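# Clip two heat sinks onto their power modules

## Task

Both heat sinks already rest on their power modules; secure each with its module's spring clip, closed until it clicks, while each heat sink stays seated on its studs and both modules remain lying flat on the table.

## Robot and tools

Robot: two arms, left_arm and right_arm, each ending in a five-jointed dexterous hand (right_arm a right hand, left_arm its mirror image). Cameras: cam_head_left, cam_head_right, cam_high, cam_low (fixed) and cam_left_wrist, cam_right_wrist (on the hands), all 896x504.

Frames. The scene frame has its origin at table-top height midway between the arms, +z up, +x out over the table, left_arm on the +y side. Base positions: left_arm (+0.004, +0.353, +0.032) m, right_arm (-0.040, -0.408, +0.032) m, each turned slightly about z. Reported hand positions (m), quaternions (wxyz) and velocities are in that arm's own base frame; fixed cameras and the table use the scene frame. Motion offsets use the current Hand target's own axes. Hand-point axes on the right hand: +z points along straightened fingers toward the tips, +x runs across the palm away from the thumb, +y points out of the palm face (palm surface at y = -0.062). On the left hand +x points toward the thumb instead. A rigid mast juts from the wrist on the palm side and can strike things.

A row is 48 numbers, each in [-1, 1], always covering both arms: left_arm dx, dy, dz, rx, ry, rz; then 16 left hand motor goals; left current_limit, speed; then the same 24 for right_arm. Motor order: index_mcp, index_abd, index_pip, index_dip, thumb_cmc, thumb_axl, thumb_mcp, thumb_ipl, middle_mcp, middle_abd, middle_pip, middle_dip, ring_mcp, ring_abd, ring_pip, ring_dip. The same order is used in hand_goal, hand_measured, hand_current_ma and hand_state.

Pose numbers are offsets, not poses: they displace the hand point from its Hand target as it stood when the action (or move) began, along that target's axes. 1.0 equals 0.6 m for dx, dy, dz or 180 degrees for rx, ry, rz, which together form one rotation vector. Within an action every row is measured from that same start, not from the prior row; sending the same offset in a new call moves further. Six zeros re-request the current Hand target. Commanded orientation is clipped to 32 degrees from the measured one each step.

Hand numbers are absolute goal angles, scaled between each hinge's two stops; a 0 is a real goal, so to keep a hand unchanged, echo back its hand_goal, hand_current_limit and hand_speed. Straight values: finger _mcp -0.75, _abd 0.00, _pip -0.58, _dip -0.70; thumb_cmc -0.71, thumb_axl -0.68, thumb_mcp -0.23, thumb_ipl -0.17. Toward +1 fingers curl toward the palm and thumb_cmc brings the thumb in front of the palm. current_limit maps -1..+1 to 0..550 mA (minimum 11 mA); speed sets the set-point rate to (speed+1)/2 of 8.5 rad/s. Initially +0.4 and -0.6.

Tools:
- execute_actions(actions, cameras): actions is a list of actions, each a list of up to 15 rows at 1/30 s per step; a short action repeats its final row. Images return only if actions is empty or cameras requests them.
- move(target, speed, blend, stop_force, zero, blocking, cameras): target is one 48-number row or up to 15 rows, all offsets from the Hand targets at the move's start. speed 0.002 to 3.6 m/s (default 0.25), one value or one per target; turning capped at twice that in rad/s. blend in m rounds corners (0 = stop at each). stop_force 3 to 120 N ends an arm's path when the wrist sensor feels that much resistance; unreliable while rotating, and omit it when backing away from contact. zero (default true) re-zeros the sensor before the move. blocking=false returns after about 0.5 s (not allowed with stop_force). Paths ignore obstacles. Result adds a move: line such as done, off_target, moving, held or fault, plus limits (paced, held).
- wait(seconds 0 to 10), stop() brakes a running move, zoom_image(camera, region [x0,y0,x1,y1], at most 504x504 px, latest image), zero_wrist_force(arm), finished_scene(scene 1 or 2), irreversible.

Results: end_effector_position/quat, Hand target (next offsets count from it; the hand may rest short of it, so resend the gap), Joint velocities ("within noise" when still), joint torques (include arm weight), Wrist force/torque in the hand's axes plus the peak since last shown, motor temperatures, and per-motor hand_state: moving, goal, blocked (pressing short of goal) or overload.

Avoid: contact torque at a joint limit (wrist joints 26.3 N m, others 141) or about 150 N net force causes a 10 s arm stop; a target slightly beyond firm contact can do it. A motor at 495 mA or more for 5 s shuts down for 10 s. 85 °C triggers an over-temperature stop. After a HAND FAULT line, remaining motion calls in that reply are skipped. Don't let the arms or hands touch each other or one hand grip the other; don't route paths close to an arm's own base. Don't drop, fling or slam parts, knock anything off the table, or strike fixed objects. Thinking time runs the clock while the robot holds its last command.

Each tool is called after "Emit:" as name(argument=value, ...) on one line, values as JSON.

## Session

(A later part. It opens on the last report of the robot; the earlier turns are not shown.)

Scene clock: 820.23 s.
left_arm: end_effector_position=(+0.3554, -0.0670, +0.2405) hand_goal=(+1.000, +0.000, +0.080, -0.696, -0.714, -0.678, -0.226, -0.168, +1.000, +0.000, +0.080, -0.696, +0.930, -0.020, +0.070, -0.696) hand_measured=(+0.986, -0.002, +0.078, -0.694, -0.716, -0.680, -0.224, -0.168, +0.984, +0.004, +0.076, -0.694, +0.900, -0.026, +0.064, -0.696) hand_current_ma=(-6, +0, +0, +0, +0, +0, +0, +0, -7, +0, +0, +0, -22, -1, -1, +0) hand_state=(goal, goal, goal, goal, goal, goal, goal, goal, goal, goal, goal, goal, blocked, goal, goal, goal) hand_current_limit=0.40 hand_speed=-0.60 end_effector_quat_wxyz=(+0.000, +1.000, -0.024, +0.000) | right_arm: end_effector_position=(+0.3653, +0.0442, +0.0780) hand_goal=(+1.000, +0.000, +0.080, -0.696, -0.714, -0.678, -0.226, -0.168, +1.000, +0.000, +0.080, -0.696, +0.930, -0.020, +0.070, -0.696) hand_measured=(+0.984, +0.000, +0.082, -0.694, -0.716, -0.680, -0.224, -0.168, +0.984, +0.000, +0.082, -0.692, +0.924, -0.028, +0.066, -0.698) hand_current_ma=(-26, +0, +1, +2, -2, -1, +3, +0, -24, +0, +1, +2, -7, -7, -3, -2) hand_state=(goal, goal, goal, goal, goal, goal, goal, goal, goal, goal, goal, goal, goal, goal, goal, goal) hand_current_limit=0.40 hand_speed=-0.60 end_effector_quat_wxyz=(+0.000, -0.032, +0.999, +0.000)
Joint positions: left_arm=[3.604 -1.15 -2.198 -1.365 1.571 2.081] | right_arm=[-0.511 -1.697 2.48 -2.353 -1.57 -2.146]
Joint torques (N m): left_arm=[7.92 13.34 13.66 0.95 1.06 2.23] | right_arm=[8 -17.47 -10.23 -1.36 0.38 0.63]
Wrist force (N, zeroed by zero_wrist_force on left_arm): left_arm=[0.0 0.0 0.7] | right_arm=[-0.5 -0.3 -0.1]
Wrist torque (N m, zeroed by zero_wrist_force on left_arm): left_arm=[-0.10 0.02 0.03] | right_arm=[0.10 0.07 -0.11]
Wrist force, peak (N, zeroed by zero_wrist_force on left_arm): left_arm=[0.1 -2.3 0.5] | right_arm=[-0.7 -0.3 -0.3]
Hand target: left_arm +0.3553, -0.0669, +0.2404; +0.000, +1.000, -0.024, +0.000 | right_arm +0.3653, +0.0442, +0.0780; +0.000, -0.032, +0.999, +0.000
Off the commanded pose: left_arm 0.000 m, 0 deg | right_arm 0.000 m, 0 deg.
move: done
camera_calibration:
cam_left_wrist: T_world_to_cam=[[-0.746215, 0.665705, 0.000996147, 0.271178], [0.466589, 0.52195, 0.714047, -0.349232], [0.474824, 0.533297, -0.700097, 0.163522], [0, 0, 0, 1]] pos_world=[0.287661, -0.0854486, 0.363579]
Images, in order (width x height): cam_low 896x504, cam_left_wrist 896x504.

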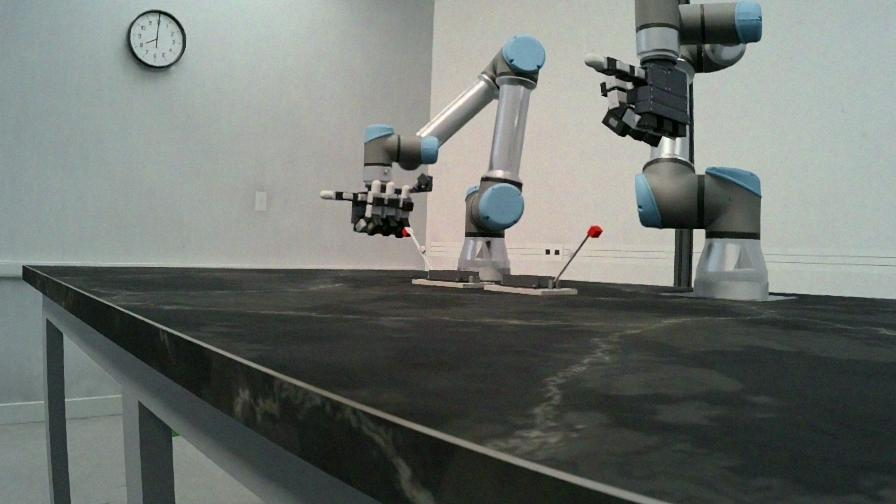

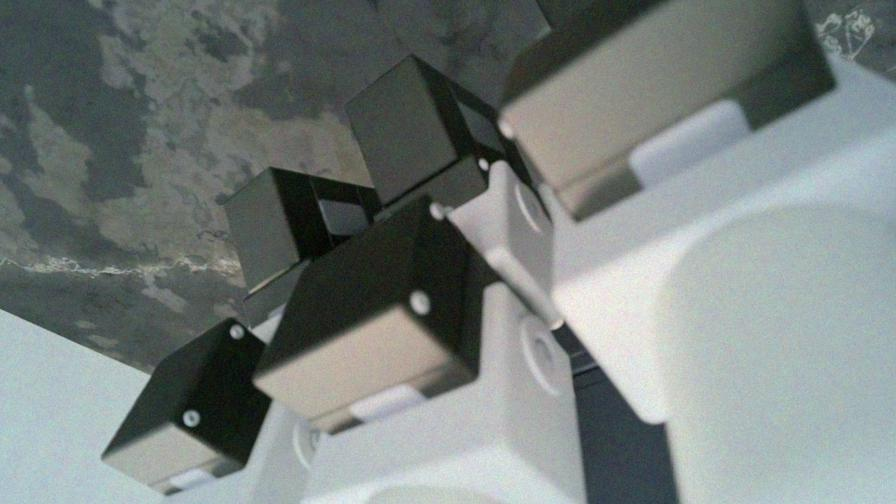

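Emit:
move(target=[[0, 0, 0.30617, 0, 0, 0, 1.0, 0, 0.08, -0.696, -0.714, -0.678, -0.226, -0.168, 1.0, 0, 0.08, -0.696, 0.93, -0.02, 0.07, -0.696, 0.4, -0.6, 0, 0, 0, 0, 0, 0, 1.0, 0, 0.08, -0.696, -0.714, -0.678, -0.226, -0.168, 1.0, 0, 0.08, -0.696, 0.93, -0.02, 0.07, -0.696, 0.4, -0.6], [0, 0.05, 0.30617, 0, 0, 0, 1.0, 0, 0.08, -0.696, -0.714, -0.678, -0.226, -0.168, 1.0, 0, 0.08, -0.696, 0.93, -0.02, 0.07, -0.696, 0.4, -0.6, 0, 0, 0, 0, 0, 0, 1.0, 0, 0.08, -0.696, -0.714, -0.678, -0.226, -0.168, 1.0, 0, 0.08, -0.696, 0.93, -0.02, 0.07, -0.696, 0.4, -0.6]], speed=0.15, cameras=["cam_low", "cam_left_wrist", "cam_high"])

Emit:
zoom_image(camera="cam_low", region=[530, 170, 690, 300])

Emit:
zoom_image(camera="cam_high", region=[420, 90, 560, 200])

Scene clock: 828.87 s.
left_arm: end_effector_position=(+0.3537, -0.0968, +0.0567) hand_goal=(+1.000, +0.000, +0.080, -0.696, -0.714, -0.678, -0.226, -0.168, +1.000, +0.000, +0.080, -0.696, +0.930, -0.020, +0.070, -0.696) hand_measured=(+0.986, -0.002, +0.078, -0.694, -0.716, -0.680, -0.224, -0.168, +0.984, +0.004, +0.076, -0.694, +0.900, -0.026, +0.064, -0.696) hand_current_ma=(-5, +0, +0, +0, +0, +0, +0, +0, -7, +0, +0, +0, -22, -1, -1, +0) hand_state=(goal, goal, goal, goal, goal, goal, goal, goal, goal, goal, goal, goal, blocked, goal, goal, goal) hand_current_limit=0.40 hand_speed=-0.60 end_effector_quat_wxyz=(+0.000, +1.000, -0.024, +0.000) | right_arm: end_effector_position=(+0.3653, +0.0442, +0.0780) hand_goal=(+1.000, +0.000, +0.080, -0.696, -0.714, -0.678, -0.226, -0.168, +1.000, +0.000, +0.080, -0.696, +0.930, -0.020, +0.070, -0.696) hand_measured=(+0.984, +0.000, +0.082, -0.694, -0.716, -0.680, -0.224, -0.168, +0.984, +0.000, +0.082, -0.692, +0.924, -0.028, +0.066, -0.698) hand_current_ma=(-26, +0, +1, +2, -2, -1, +3, +0, -24, +0, +1, +2, -7, -7, -3, -2) hand_state=(goal, goal, goal, goal, goal, goal, goal, goal, goal, goal, goal, goal, goal, goal, goal, goal) hand_current_limit=0.40 hand_speed=-0.60 end_effector_quat_wxyz=(+0.000, -0.032, +0.999, +0.000)
Joint positions: left_arm=[3.518 -1.462 -2.545 -0.706 1.571 1.995] | right_arm=[-0.511 -1.697 2.48 -2.353 -1.57 -2.146]
Joint torques (N m): left_arm=[-6.57 10.94 29.37 4.14 1.58 -0.29] | right_arm=[8.49 -17.84 -9.86 -1.34 0.42 0.59]
Wrist force (N, zeroed by zero_wrist_force on left_arm): left_arm=[0.1 -0.4 0.4] | right_arm=[-0.4 0.1 -0.1]
Wrist torque (N m, zeroed by zero_wrist_force on left_arm): left_arm=[-0.10 -0.03 -0.12] | right_arm=[0.14 0.07 -0.10]
Wrist force, peak (N, zeroed by zero_wrist_force on left_arm): left_arm=[0.4 -2.0 0.5] | right_arm=[-0.6 -0.4 -0.3]
Hand target: left_arm +0.3537, -0.0969, +0.0567; +0.000, +1.000, -0.024, +0.000 | right_arm +0.3653, +0.0442, +0.0780; +0.000, -0.032, +0.999, +0.000
Off the commanded pose: left_arm 0.000 m, 0 deg | right_arm 0.000 m, 0 deg.
move: done
camera_calibration:
cam_left_wrist: T_world_to_cam=[[-0.746046, 0.665893, 0.00115556, 0.289876], [0.466868, 0.521825, 0.713956, -0.201793], [0.474816, 0.533184, -0.70019, 0.0516192], [0, 0, 0, 1]] pos_world=[0.285962, -0.115248, 0.17988]
Images, in order (width x height): cam_high 896x504, cam_low 896x504, cam_left_wrist 896x504.

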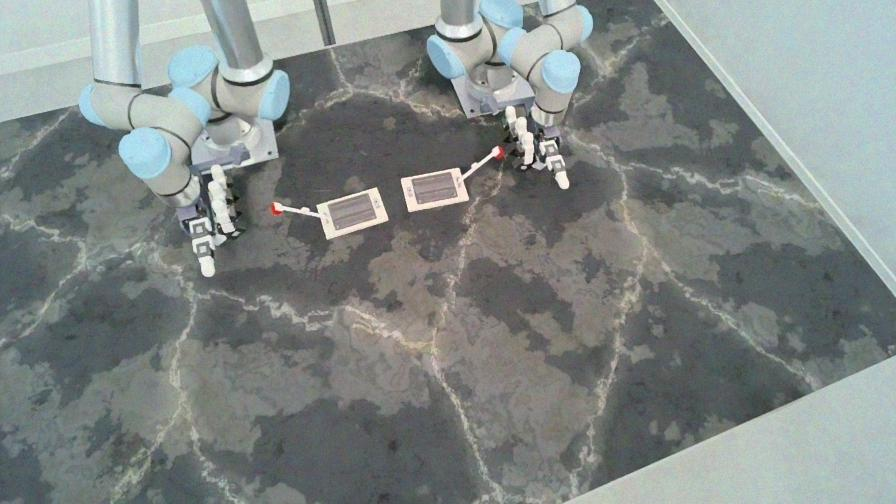

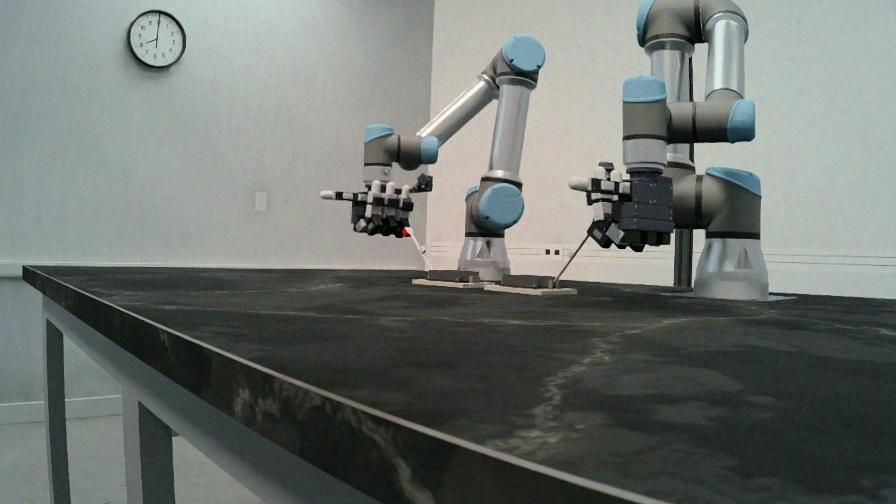

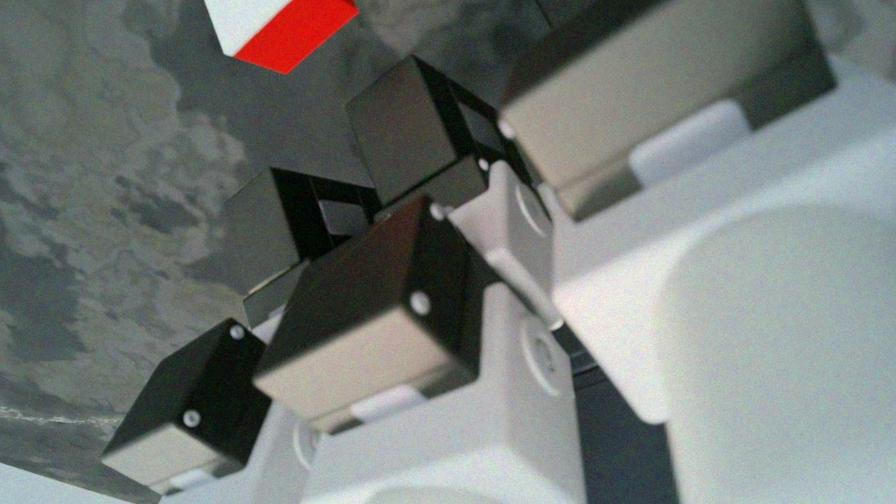

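Scaled by 3.150.

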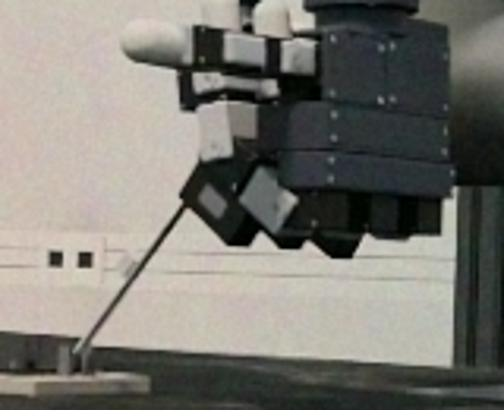

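Scaled by 3.600.

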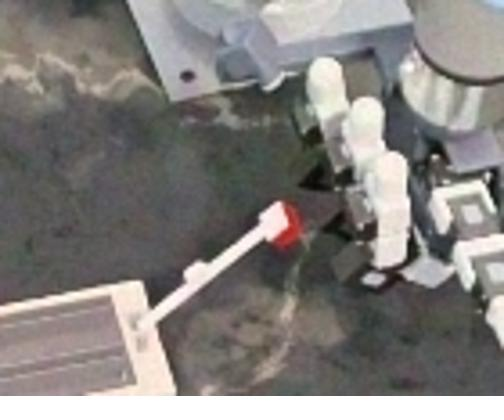

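Emit:
move(target=[[0, 0.0252, 0, 0, 0, 0, 1.0, 0, 0.08, -0.696, -0.714, -0.678, -0.226, -0.168, 1.0, 0, 0.08, -0.696, 0.93, -0.02, 0.07, -0.696, 0.4, -0.6, 0, 0, 0, 0, 0, 0, 1.0, 0, 0.08, -0.696, -0.714, -0.678, -0.226, -0.168, 1.0, 0, 0.08, -0.696, 0.93, -0.02, 0.07, -0.696, 0.4, -0.6], [0, 0.0705, -0.0413, 0, 0, 0, 1.0, 0, 0.08, -0.696, -0.714, -0.678, -0.226, -0.168, 1.0, 0, 0.08, -0.696, 0.93, -0.02, 0.07, -0.696, 0.4, -0.6, 0, 0, 0, 0, 0, 0, 1.0, 0, 0.08, -0.696, -0.714, -0.678, -0.226, -0.168, 1.0, 0, 0.08, -0.696, 0.93, -0.02, 0.07, -0.696, 0.4, -0.6], [0, 0.1193, -0.0657, 0, 0, 0, 1.0, 0, 0.08, -0.696, -0.714, -0.678, -0.226, -0.168, 1.0, 0, 0.08, -0.696, 0.93, -0.02, 0.07, -0.696, 0.4, -0.6, 0, 0, 0, 0, 0, 0, 1.0, 0, 0.08, -0.696, -0.714, -0.678, -0.226, -0.168, 1.0, 0, 0.08, -0.696, 0.93, -0.02, 0.07, -0.696, 0.4, -0.6]], speed=0.06, blend=[0.005, 0.005, 0], cameras=["cam_low", "cam_left_wrist", "cam_high"])

Emit:
zoom_image(camera="cam_low", region=[500, 160, 660, 300])

Emit:
zoom_image(camera="cam_high", region=[400, 90, 540, 210])

Scene clock: 840.40 s.
left_arm: end_effector_position=(+0.3504, -0.1684, +0.0963) hand_goal=(+1.000, +0.000, +0.080, -0.696, -0.714, -0.678, -0.226, -0.168, +1.000, +0.000, +0.080, -0.696, +0.930, -0.020, +0.070, -0.696) hand_measured=(+0.986, -0.002, +0.078, -0.694, -0.716, -0.680, -0.224, -0.168, +0.984, +0.004, +0.076, -0.694, +0.900, -0.026, +0.064, -0.696) hand_current_ma=(-5, +0, +0, +0, +0, +0, +0, +0, -7, +0, +0, +0, -22, -1, -1, +0) hand_state=(goal, goal, goal, goal, goal, goal, goal, goal, goal, goal, goal, goal, blocked, goal, goal, goal) hand_current_limit=0.40 hand_speed=-0.60 end_effector_quat_wxyz=(+0.000, +1.000, -0.024, +0.000) | right_arm: end_effector_position=(+0.3653, +0.0442, +0.0780) hand_goal=(+1.000, +0.000, +0.080, -0.696, -0.714, -0.678, -0.226, -0.168, +1.000, +0.000, +0.080, -0.696, +0.930, -0.020, +0.070, -0.696) hand_measured=(+0.984, +0.000, +0.082, -0.694, -0.716, -0.680, -0.224, -0.168, +0.984, +0.000, +0.082, -0.692, +0.924, -0.028, +0.066, -0.698) hand_current_ma=(-26, +0, +1, +2, -2, -1, +3, +0, -24, +0, +1, +2, -7, -7, -3, -2) hand_state=(goal, goal, goal, goal, goal, goal, goal, goal, goal, goal, goal, goal, goal, goal, goal, goal) hand_current_limit=0.40 hand_speed=-0.60 end_effector_quat_wxyz=(+0.000, -0.032, +0.999, +0.000)
Joint positions: left_arm=[3.299 -1.371 -2.472 -0.869 1.571 1.776] | right_arm=[-0.511 -1.697 2.48 -2.353 -1.57 -2.146]
Joint torques (N m): left_arm=[9.02 2.23 8.77 4.09 2.13 2.68] | right_arm=[8.02 -17.69 -10.98 -1.39 0.32 0.74]
Wrist force (N, zeroed by zero_wrist_force on left_arm): left_arm=[0.1 -0.3 0.5] | right_arm=[-0.1 -0.1 -0.1]
Wrist torque (N m, zeroed by zero_wrist_force on left_arm): left_arm=[-0.09 0.00 -0.12] | right_arm=[0.12 0.02 -0.08]
Wrist force, peak (N, zeroed by zero_wrist_force on left_arm): left_arm=[0.2 -1.2 0.5] | right_arm=[-0.6 -0.1 -0.4]
Hand target: left_arm +0.3503, -0.1684, +0.0961; +0.000, +1.000, -0.024, +0.000 | right_arm +0.3653, +0.0442, +0.0780; +0.000, -0.032, +0.999, +0.000
Off the commanded pose: left_arm 0.000 m, 0 deg | right_arm 0.000 m, 0 deg.
move: done
camera_calibration:
cam_left_wrist: T_world_to_cam=[[-0.746082, 0.665854, 0.000785064, 0.33513], [0.466506, 0.521872, 0.714158, -0.191023], [0.475116, 0.533187, -0.699984, 0.118889], [0, 0, 0, 1]] pos_world=[0.282662, -0.186848, 0.219378]
Images, in order (width x height): cam_high 896x504, cam_low 896x504, cam_left_wrist 896x504.

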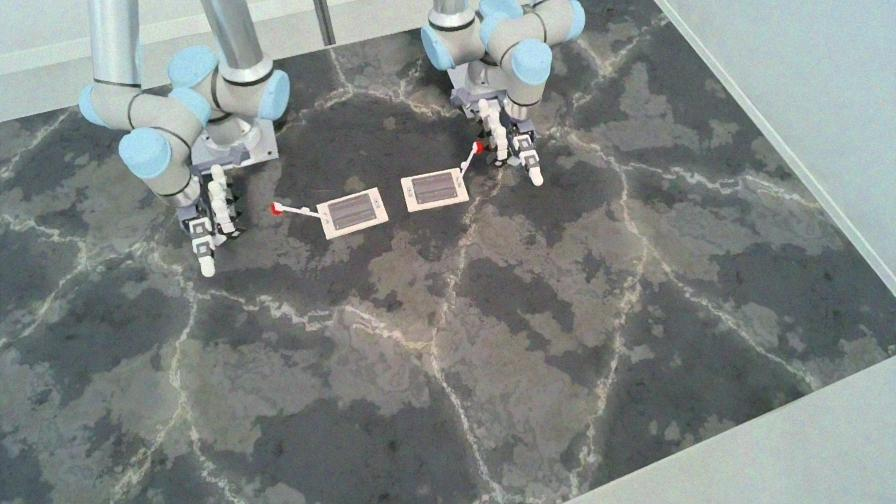

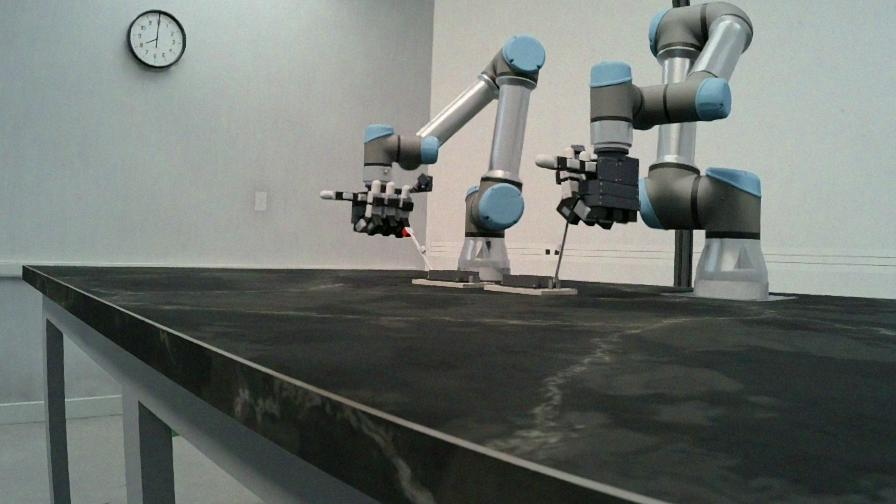

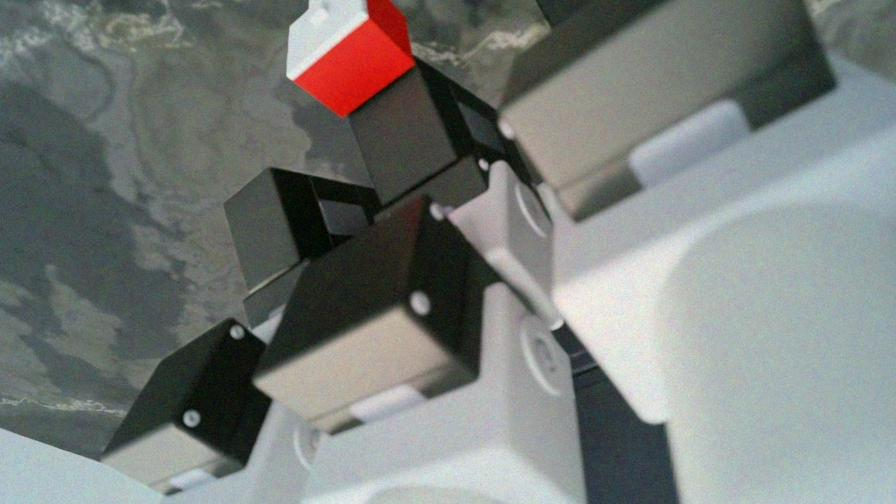

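Scaled by 3.150.

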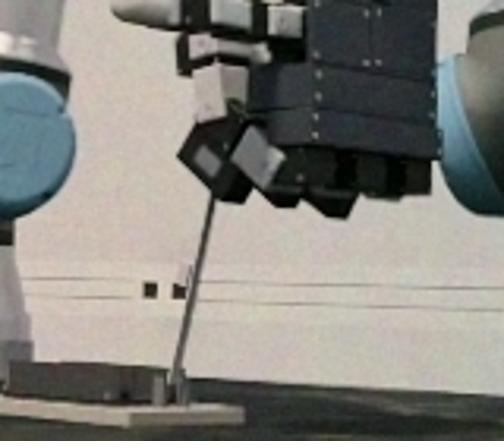

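Scaled by 3.600.

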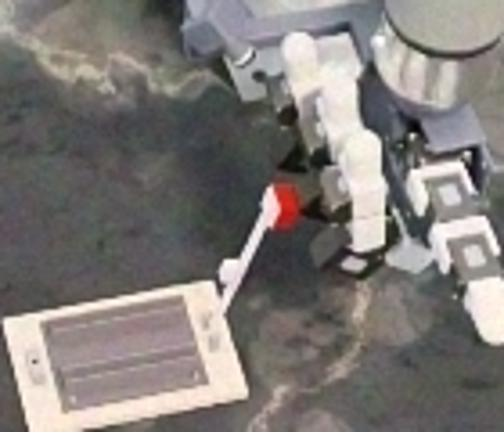

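Emit:
move(target=[0, 0.0532, 0.0, 0, 0, 0, 1.0, 0, 0.08, -0.696, -0.714, -0.678, -0.226, -0.168, 1.0, 0, 0.08, -0.696, 0.93, -0.02, 0.07, -0.696, 0.4, -0.6, 0, 0, 0, 0, 0, 0, 1.0, 0, 0.08, -0.696, -0.714, -0.678, -0.226, -0.168, 1.0, 0, 0.08, -0.696, 0.93, -0.02, 0.07, -0.696, 0.4, -0.6], speed=0.06, cameras=["cam_low", "cam_left_wrist"])

Emit:
zoom_image(camera="cam_left_wrist", region=[220, 0, 560, 240])

Emit:
zoom_image(camera="cam_low", region=[500, 160, 660, 300])

Scene clock: 870.30 s.
left_arm: end_effector_position=(+0.3489, -0.2003, +0.0962) hand_goal=(+1.000, +0.000, +0.080, -0.696, -0.714, -0.678, -0.226, -0.168, +1.000, +0.000, +0.080, -0.696, +0.930, -0.020, +0.070, -0.696) hand_measured=(+0.986, -0.002, +0.078, -0.694, -0.716, -0.680, -0.224, -0.168, +0.984, +0.004, +0.076, -0.694, +0.900, -0.026, +0.064, -0.696) hand_current_ma=(-5, +0, +0, +0, +0, +0, +0, +0, -7, +0, +0, +0, -22, -1, -1, +0) hand_state=(goal, goal, goal, goal, goal, goal, goal, goal, goal, goal, goal, goal, blocked, goal, goal, goal) hand_current_limit=0.40 hand_speed=-0.60 end_effector_quat_wxyz=(+0.000, +1.000, -0.024, +0.000) | right_arm: end_effector_position=(+0.3653, +0.0442, +0.0780) hand_goal=(+1.000, +0.000, +0.080, -0.696, -0.714, -0.678, -0.226, -0.168, +1.000, +0.000, +0.080, -0.696, +0.930, -0.020, +0.070, -0.696) hand_measured=(+0.984, +0.000, +0.082, -0.694, -0.716, -0.680, -0.224, -0.168, +0.984, +0.000, +0.082, -0.692, +0.924, -0.028, +0.066, -0.698) hand_current_ma=(-26, +0, +1, +2, -2, -1, +3, +0, -24, +0, +1, +2, -7, -7, -3, -2) hand_state=(goal, goal, goal, goal, goal, goal, goal, goal, goal, goal, goal, goal, goal, goal, goal, goal) hand_current_limit=0.40 hand_speed=-0.60 end_effector_quat_wxyz=(+0.000, -0.032, +0.999, +0.000)
Joint positions: left_arm=[3.2 -1.395 -2.455 -0.863 1.571 1.677] | right_arm=[-0.511 -1.697 2.48 -2.353 -1.57 -2.146]
Joint torques (N m): left_arm=[8.54 19.37 10.69 2.4 1.97 2.74] | right_arm=[9.26 -18.86 -11.15 -1.35 0.44 0.61]
Wrist force (N, zeroed by zero_wrist_force on left_arm): left_arm=[0.0 -0.2 0.7] | right_arm=[-0.4 -0.1 -0.3]
Wrist torque (N m, zeroed by zero_wrist_force on left_arm): left_arm=[-0.10 0.03 -0.12] | right_arm=[0.14 0.07 -0.11]
Wrist force, peak (N, zeroed by zero_wrist_force on left_arm): left_arm=[0.2 -1.2 0.7] | right_arm=[-0.6 0.0 -0.5]
Hand target: left_arm +0.3488, -0.2002, +0.0961; +0.000, +1.000, -0.024, +0.000 | right_arm +0.3653, +0.0442, +0.0780; +0.000, -0.032, +0.999, +0.000
Off the commanded pose: left_arm 0.000 m, 0 deg | right_arm 0.000 m, 0 deg.
move: done
camera_calibration:
cam_left_wrist: T_world_to_cam=[[-0.746112, 0.66582, 0.000844066, 0.355173], [0.466569, 0.521928, 0.714076, -0.173715], [0.475005, 0.533174, -0.700068, 0.136604], [0, 0, 0, 1]] pos_world=[0.281161, -0.218648, 0.219379]
Images, in order (width x height): cam_low 896x504, cam_left_wrist 896x504.

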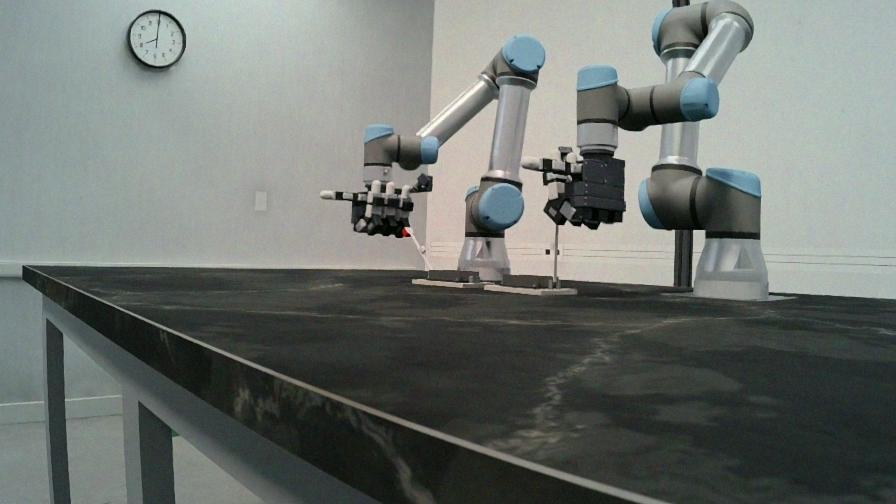

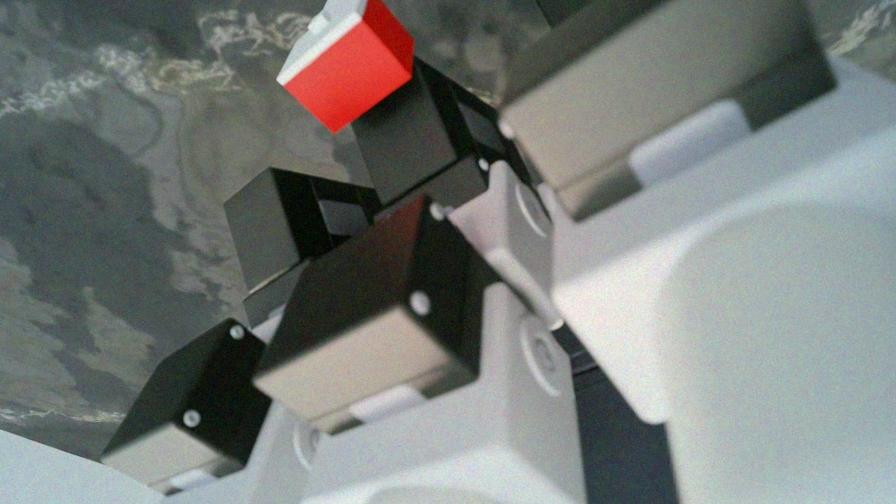

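Scaled by 1.482.

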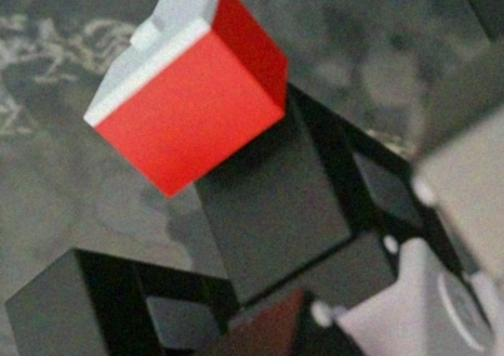

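Scaled by 3.150.

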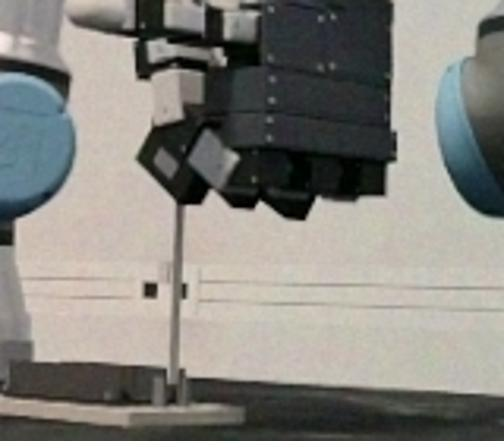

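Emit:
move(target=[[0, 0.0542, 0.0027, 0, 0, 0, 1.0, 0, 0.08, -0.696, -0.714, -0.678, -0.226, -0.168, 1.0, 0, 0.08, -0.696, 0.93, -0.02, 0.07, -0.696, 0.4, -0.6, 0, 0, 0, 0, 0, 0, 1.0, 0, 0.08, -0.696, -0.714, -0.678, -0.226, -0.168, 1.0, 0, 0.08, -0.696, 0.93, -0.02, 0.07, -0.696, 0.4, -0.6], [0, 0.1057, 0.02, 0, 0, 0, 1.0, 0, 0.08, -0.696, -0.714, -0.678, -0.226, -0.168, 1.0, 0, 0.08, -0.696, 0.93, -0.02, 0.07, -0.696, 0.4, -0.6, 0, 0, 0, 0, 0, 0, 1.0, 0, 0.08, -0.696, -0.714, -0.678, -0.226, -0.168, 1.0, 0, 0.08, -0.696, 0.93, -0.02, 0.07, -0.696, 0.4, -0.6]], speed=0.06, blend=[0.005, 0], cameras=["cam_low", "cam_left_wrist"])

Emit:
zoom_image(camera="cam_left_wrist", region=[220, 0, 560, 240])

Emit:
zoom_image(camera="cam_low", region=[470, 160, 630, 300])

Scene clock: 912.20 s.
left_arm: end_effector_position=(+0.3458, -0.2636, +0.0842) hand_goal=(+1.000, +0.000, +0.080, -0.696, -0.714, -0.678, -0.226, -0.168, +1.000, +0.000, +0.080, -0.696, +0.930, -0.020, +0.070, -0.696) hand_measured=(+0.986, -0.002, +0.078, -0.694, -0.716, -0.680, -0.224, -0.168, +0.986, +0.004, +0.076, -0.694, +0.900, -0.026, +0.064, -0.696) hand_current_ma=(-5, +0, +0, +0, +0, +0, +0, +0, -6, +0, +0, +0, -22, -1, -1, +0) hand_state=(goal, goal, goal, goal, goal, goal, goal, goal, goal, goal, goal, goal, blocked, goal, goal, goal) hand_current_limit=0.40 hand_speed=-0.60 end_effector_quat_wxyz=(+0.000, +1.000, -0.024, +0.000) | right_arm: end_effector_position=(+0.3653, +0.0442, +0.0780) hand_goal=(+1.000, +0.000, +0.080, -0.696, -0.714, -0.678, -0.226, -0.168, +1.000, +0.000, +0.080, -0.696, +0.930, -0.020, +0.070, -0.696) hand_measured=(+0.984, +0.000, +0.082, -0.694, -0.716, -0.680, -0.224, -0.168, +0.984, +0.000, +0.082, -0.692, +0.924, -0.028, +0.066, -0.698) hand_current_ma=(-26, +0, +1, +2, -2, -1, +3, +0, -24, +0, +1, +2, -7, -7, -3, -2) hand_state=(goal, goal, goal, goal, goal, goal, goal, goal, goal, goal, goal, goal, goal, goal, goal, goal) hand_current_limit=0.40 hand_speed=-0.60 end_effector_quat_wxyz=(+0.000, -0.032, +0.999, +0.000)
Joint positions: left_arm=[3.01 -1.49 -2.419 -0.804 1.571 1.488] | right_arm=[-0.511 -1.697 2.48 -2.353 -1.57 -2.146]
Joint torques (N m): left_arm=[8.48 23.29 10.69 1.05 1.36 2.75] | right_arm=[8.38 -17.55 -11.19 -1.39 0.15 0.5]
Wrist force (N, zeroed by zero_wrist_force on left_arm): left_arm=[-0.2 0.1 0.7] | right_arm=[-0.4 -0.2 -0.2]
Wrist torque (N m, zeroed by zero_wrist_force on left_arm): left_arm=[-0.07 0.04 -0.16] | right_arm=[0.12 0.07 -0.10]
Wrist force, peak (N, zeroed by zero_wrist_force on left_arm): left_arm=[-0.2 -1.2 0.8] | right_arm=[-0.6 -0.1 -0.4]
Hand target: left_arm +0.3457, -0.2636, +0.0841; +0.000, +1.000, -0.024, +0.000 | right_arm +0.3653, +0.0442, +0.0780; +0.000, -0.032, +0.999, +0.000
Off the commanded pose: left_arm 0.000 m, 0 deg | right_arm 0.000 m, 0 deg.
move: done
camera_calibration:
cam_left_wrist: T_world_to_cam=[[-0.746112, 0.66582, 0.000844066, 0.395158], [0.466569, 0.521928, 0.714076, -0.130657], [0.475005, 0.533174, -0.700068, 0.163432], [0, 0, 0, 1]] pos_world=[0.278161, -0.282048, 0.207379]
Images, in order (width x height): cam_low 896x504, cam_left_wrist 896x504.

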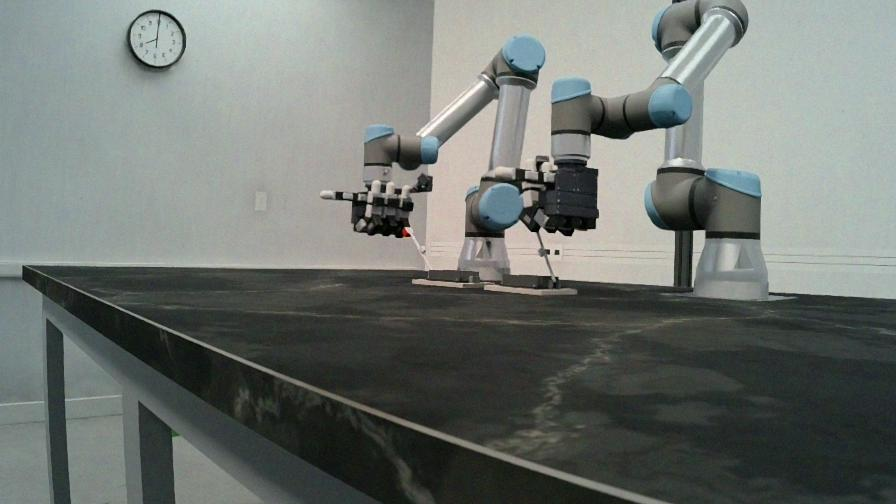

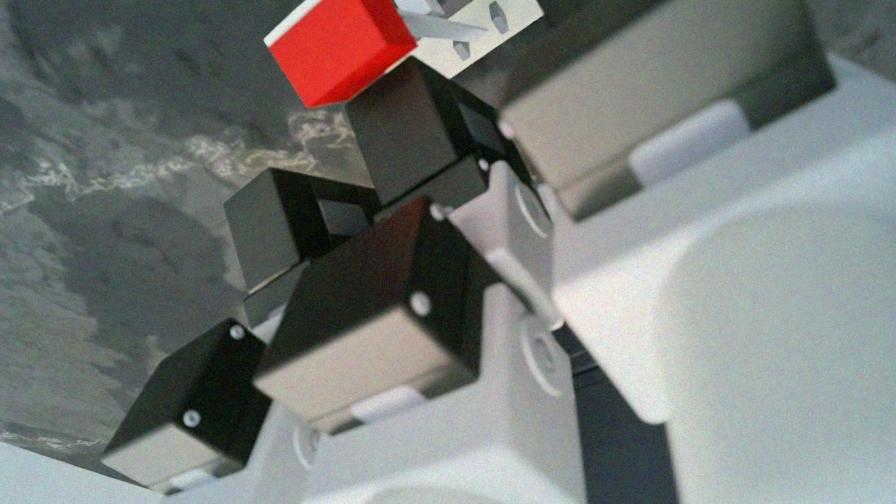

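Scaled by 1.482.

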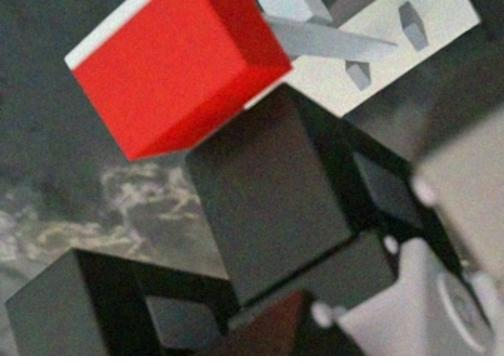

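Scaled by 3.150.

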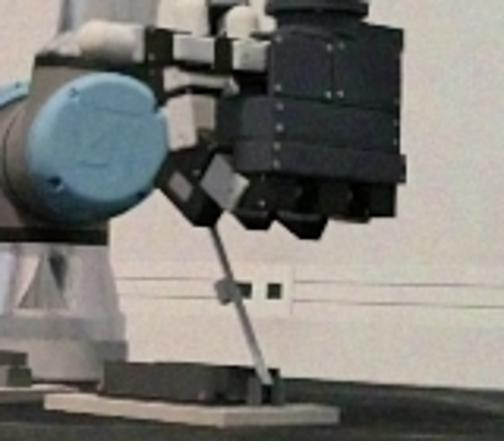

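Emit:
move(target=[[0.0067, 0.0452, 0.0285, 0, 0, 0, 1.0, 0, 0.08, -0.696, -0.714, -0.678, -0.226, -0.168, 1.0, 0, 0.08, -0.696, 0.93, -0.02, 0.07, -0.696, 0.4, -0.6, 0, 0, 0, 0, 0, 0, 1.0, 0, 0.08, -0.696, -0.714, -0.678, -0.226, -0.168, 1.0, 0, 0.08, -0.696, 0.93, -0.02, 0.07, -0.696, 0.4, -0.6], [0.0067, 0.0703, 0.0528, 0, 0, 0, 1.0, 0, 0.08, -0.696, -0.714, -0.678, -0.226, -0.168, 1.0, 0, 0.08, -0.696, 0.93, -0.02, 0.07, -0.696, 0.4, -0.6, 0, 0, 0, 0, 0, 0, 1.0, 0, 0.08, -0.696, -0.714, -0.678, -0.226, -0.168, 1.0, 0, 0.08, -0.696, 0.93, -0.02, 0.07, -0.696, 0.4, -0.6]], speed=0.06, blend=[0.005, 0], cameras=["cam_low", "cam_left_wrist"])

Emit:
zoom_image(camera="cam_left_wrist", region=[220, 0, 560, 240])

Emit:
zoom_image(camera="cam_low", region=[470, 160, 630, 300])

Scene clock: 923.50 s.
left_arm: end_effector_position=(+0.3477, -0.3060, +0.0525) hand_goal=(+1.000, +0.000, +0.080, -0.696, -0.714, -0.678, -0.226, -0.168, +1.000, +0.000, +0.080, -0.696, +0.930, -0.020, +0.070, -0.696) hand_measured=(+0.986, -0.002, +0.078, -0.694, -0.716, -0.680, -0.224, -0.168, +0.986, +0.004, +0.076, -0.694, +0.900, -0.026, +0.064, -0.696) hand_current_ma=(-5, +0, +0, +0, +0, +0, +0, +0, -5, +0, +0, +0, -22, -1, -1, +0) hand_state=(goal, goal, goal, goal, goal, goal, goal, goal, goal, goal, goal, goal, blocked, goal, goal, goal) hand_current_limit=0.40 hand_speed=-0.60 end_effector_quat_wxyz=(+0.000, +1.000, -0.024, +0.000) | right_arm: end_effector_position=(+0.3653, +0.0442, +0.0780) hand_goal=(+1.000, +0.000, +0.080, -0.696, -0.714, -0.678, -0.226, -0.168, +1.000, +0.000, +0.080, -0.696, +0.930, -0.020, +0.070, -0.696) hand_measured=(+0.984, +0.000, +0.082, -0.694, -0.716, -0.680, -0.224, -0.168, +0.984, +0.000, +0.082, -0.692, +0.924, -0.028, +0.066, -0.698) hand_current_ma=(-26, +0, +1, +2, -2, -1, +3, +0, -24, +0, +1, +2, -7, -7, -3, -2) hand_state=(goal, goal, goal, goal, goal, goal, goal, goal, goal, goal, goal, goal, goal, goal, goal, goal) hand_current_limit=0.40 hand_speed=-0.60 end_effector_quat_wxyz=(+0.000, -0.032, +0.999, +0.000)
Joint positions: left_arm=[2.896 -1.632 -2.399 -0.682 1.571 1.373] | right_arm=[-0.511 -1.697 2.48 -2.353 -1.57 -2.146]
Joint torques (N m): left_arm=[8.58 28.82 22.97 1.28 -0.78 2.83] | right_arm=[7.48 -18.1 -10.42 -1.28 0.34 0.71]
Wrist force (N, zeroed by zero_wrist_force on left_arm): left_arm=[0.3 -1.1 1.2] | right_arm=[-0.3 -0.1 -0.2]
Wrist torque (N m, zeroed by zero_wrist_force on left_arm): left_arm=[-0.13 0.00 -0.05] | right_arm=[0.13 0.05 -0.09]
Wrist force, peak (N, zeroed by zero_wrist_force on left_arm): left_arm=[0.3 -1.1 1.2] | right_arm=[-0.5 -0.1 -0.5]
Hand target: left_arm +0.3477, -0.3059, +0.0524; +0.000, +1.000, -0.024, +0.000 | right_arm +0.3653, +0.0442, +0.0780; +0.000, -0.032, +0.999, +0.000
Off the commanded pose: left_arm 0.000 m, 0 deg | right_arm 0.000 m, 0 deg.
move: done
camera_calibration:
cam_left_wrist: T_world_to_cam=[[-0.746118, 0.665813, 0.00104739, 0.424655], [0.466752, 0.521925, 0.713958, -0.0868148], [0.474816, 0.533186, -0.700187, 0.163016], [0, 0, 0, 1]] pos_world=[0.279961, -0.324348, 0.175679]
Images, in order (width x height): cam_low 896x504, cam_left_wrist 896x504.

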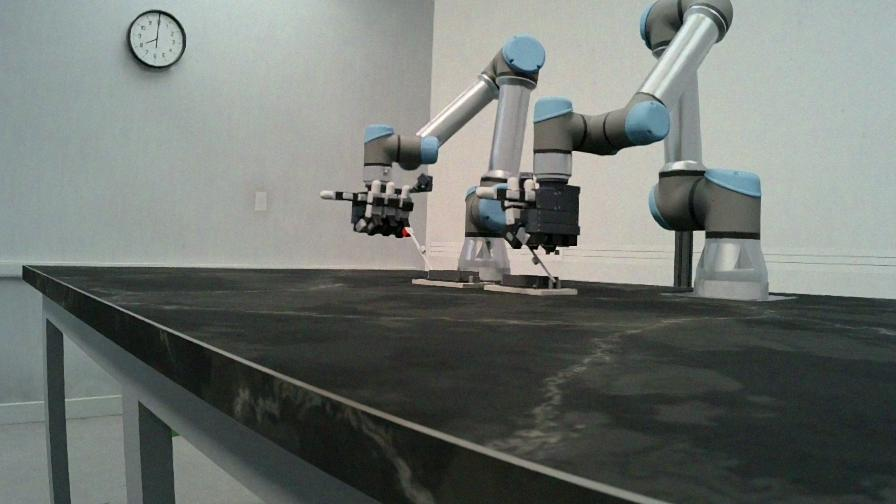

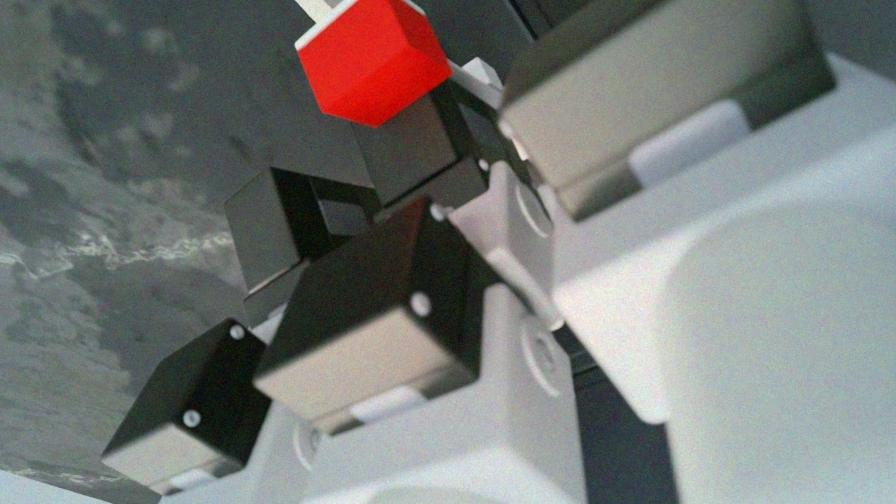

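Scaled by 1.482.

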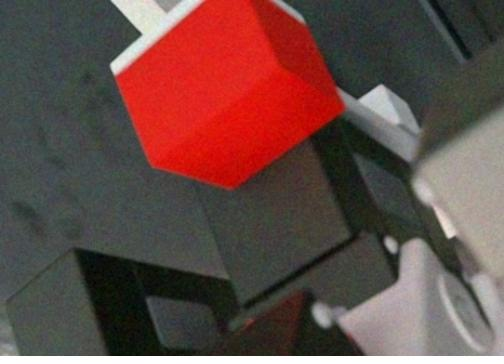

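Scaled by 3.150.

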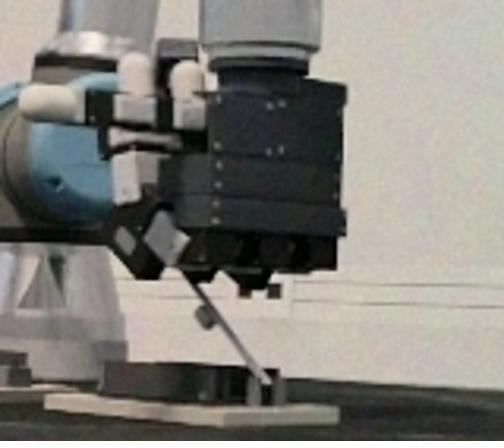

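Emit:
execute_actions(actions=[], cameras=["cam_low", "cam_head_left", "cam_right_wrist"])

Scene clock: 939.60 s.
left_arm: end_effector_position=(+0.3477, -0.3059, +0.0524) hand_goal=(+1.000, +0.000, +0.080, -0.696, -0.714, -0.678, -0.226, -0.168, +1.000, +0.000, +0.080, -0.696, +0.930, -0.020, +0.070, -0.696) hand_measured=(+0.986, -0.002, +0.078, -0.694, -0.716, -0.680, -0.224, -0.168, +0.986, +0.004, +0.076, -0.694, +0.900, -0.026, +0.064, -0.696) hand_current_ma=(-5, +0, +0, +0, +0, +0, +0, +0, -5, +0, +0, +0, -22, -1, -1, +0) hand_state=(goal, goal, goal, goal, goal, goal, goal, goal, goal, goal, goal, goal, blocked, goal, goal, goal) hand_current_limit=0.40 hand_speed=-0.60 end_effector_quat_wxyz=(+0.000, +1.000, -0.024, +0.000) | right_arm: end_effector_position=(+0.3653, +0.0442, +0.0780) hand_goal=(+1.000, +0.000, +0.080, -0.696, -0.714, -0.678, -0.226, -0.168, +1.000, +0.000, +0.080, -0.696, +0.930, -0.020, +0.070, -0.696) hand_measured=(+0.984, +0.000, +0.082, -0.694, -0.716, -0.680, -0.224, -0.168, +0.984, +0.000, +0.082, -0.692, +0.924, -0.028, +0.066, -0.698) hand_current_ma=(-26, +0, +1, +2, -2, -1, +3, +0, -24, +0, +1, +2, -7, -7, -3, -2) hand_state=(goal, goal, goal, goal, goal, goal, goal, goal, goal, goal, goal, goal, goal, goal, goal, goal) hand_current_limit=0.40 hand_speed=-0.60 end_effector_quat_wxyz=(+0.000, -0.032, +0.999, +0.000)
Joint positions: left_arm=[2.896 -1.632 -2.399 -0.682 1.571 1.373] | right_arm=[-0.511 -1.697 2.48 -2.353 -1.57 -2.146]
Joint velocities: within noise
Joint torques (N m): left_arm=[8.23 26.49 5.93 3.95 1.68 2.61] | right_arm=[9.11 -17.44 -10.57 -1.5 0.36 0.55]
Motor temperatures (°C): left_arm=[36 30 35 39 40 38] | right_arm=[36 31 30 33 40 46]
Wrist force (N, zeroed by zero_wrist_force on left_arm): left_arm=[0.2 -0.6 1.0] | right_arm=[-0.4 -0.2 -0.2]
Wrist torque (N m, zeroed by zero_wrist_force on left_arm): left_arm=[-0.09 0.00 -0.07] | right_arm=[0.11 0.06 -0.10]
Wrist force, peak (N, zeroed by zero_wrist_force on left_arm): left_arm=[0.4 -1.1 1.3] | right_arm=[-0.6 -0.1 -0.4]
Hand target: left_arm +0.3477, -0.3059, +0.0524; +0.000, +1.000, -0.024, +0.000 | right_arm +0.3653, +0.0442, +0.0780; +0.000, -0.032, +0.999, +0.000
Off the commanded pose: left_arm 0.000 m, 0 deg | right_arm 0.000 m, 0 deg.
camera_calibration:
cam_right_wrist: T_world_to_cam=[[0.728078, 0.684546, -0.0360498, -0.255191], [0.514885, -0.511394, 0.688019, -0.259089], [0.452545, -0.519492, -0.724797, 0.0426023], [0, 0, 0, 1]] pos_world=[0.29992, 0.0643245, 0.199937]
Images, in order (width x height): cam_head_left 896x504, cam_low 896x504, cam_right_wrist 896x504.

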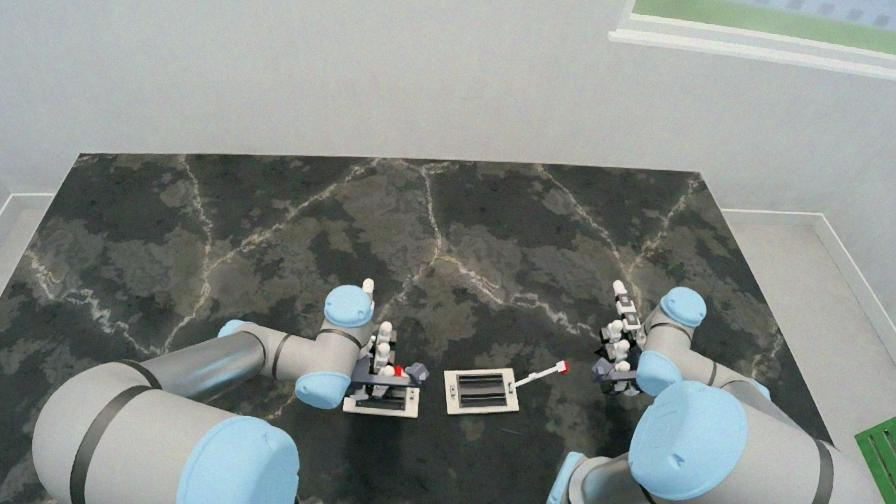

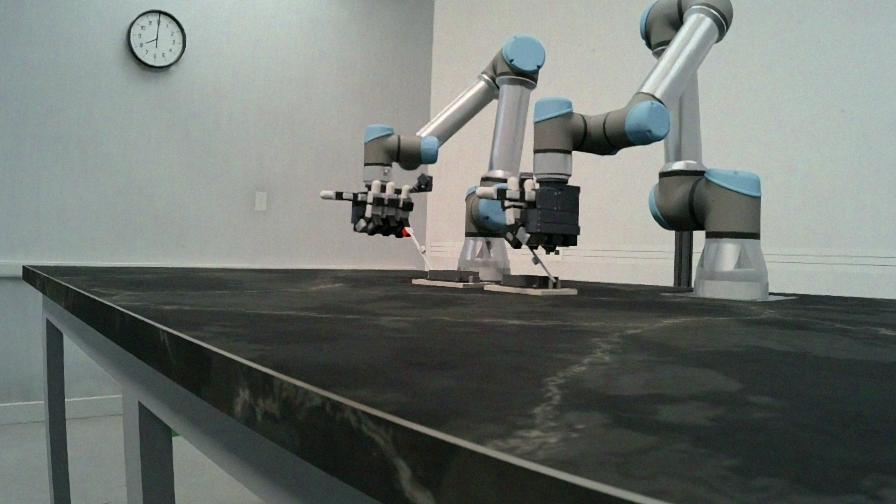

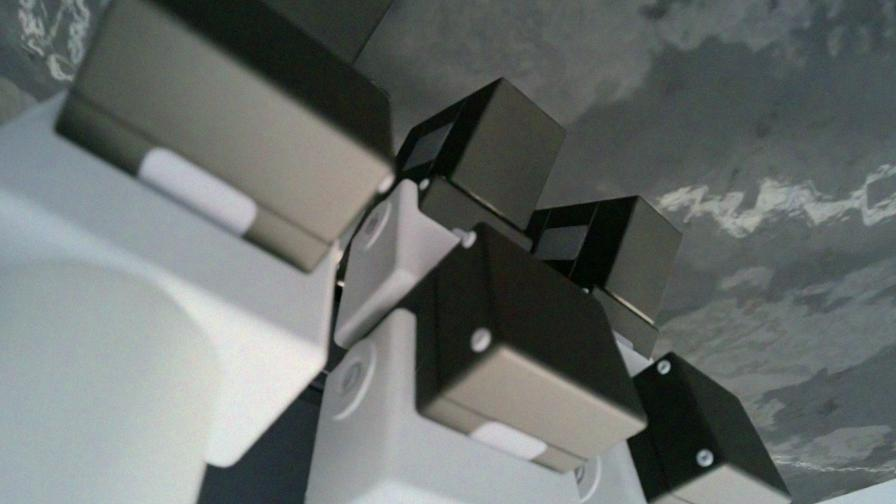

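Emit:
zoom_image(camera="cam_low", region=[440, 160, 640, 310])

Emit:
zoom_image(camera="cam_head_left", region=[320, 280, 580, 430])

Scaled by 2.520.

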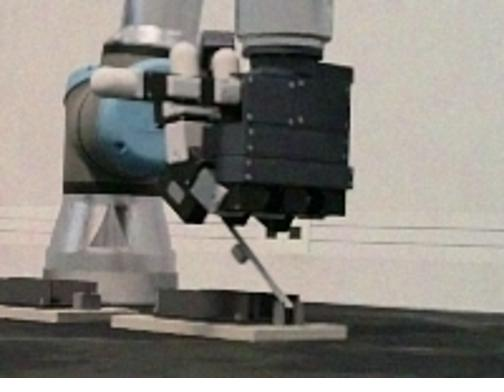

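Scaled by 1.938.

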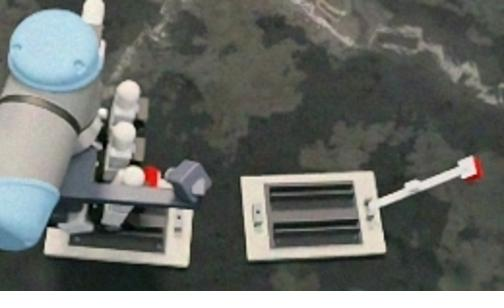

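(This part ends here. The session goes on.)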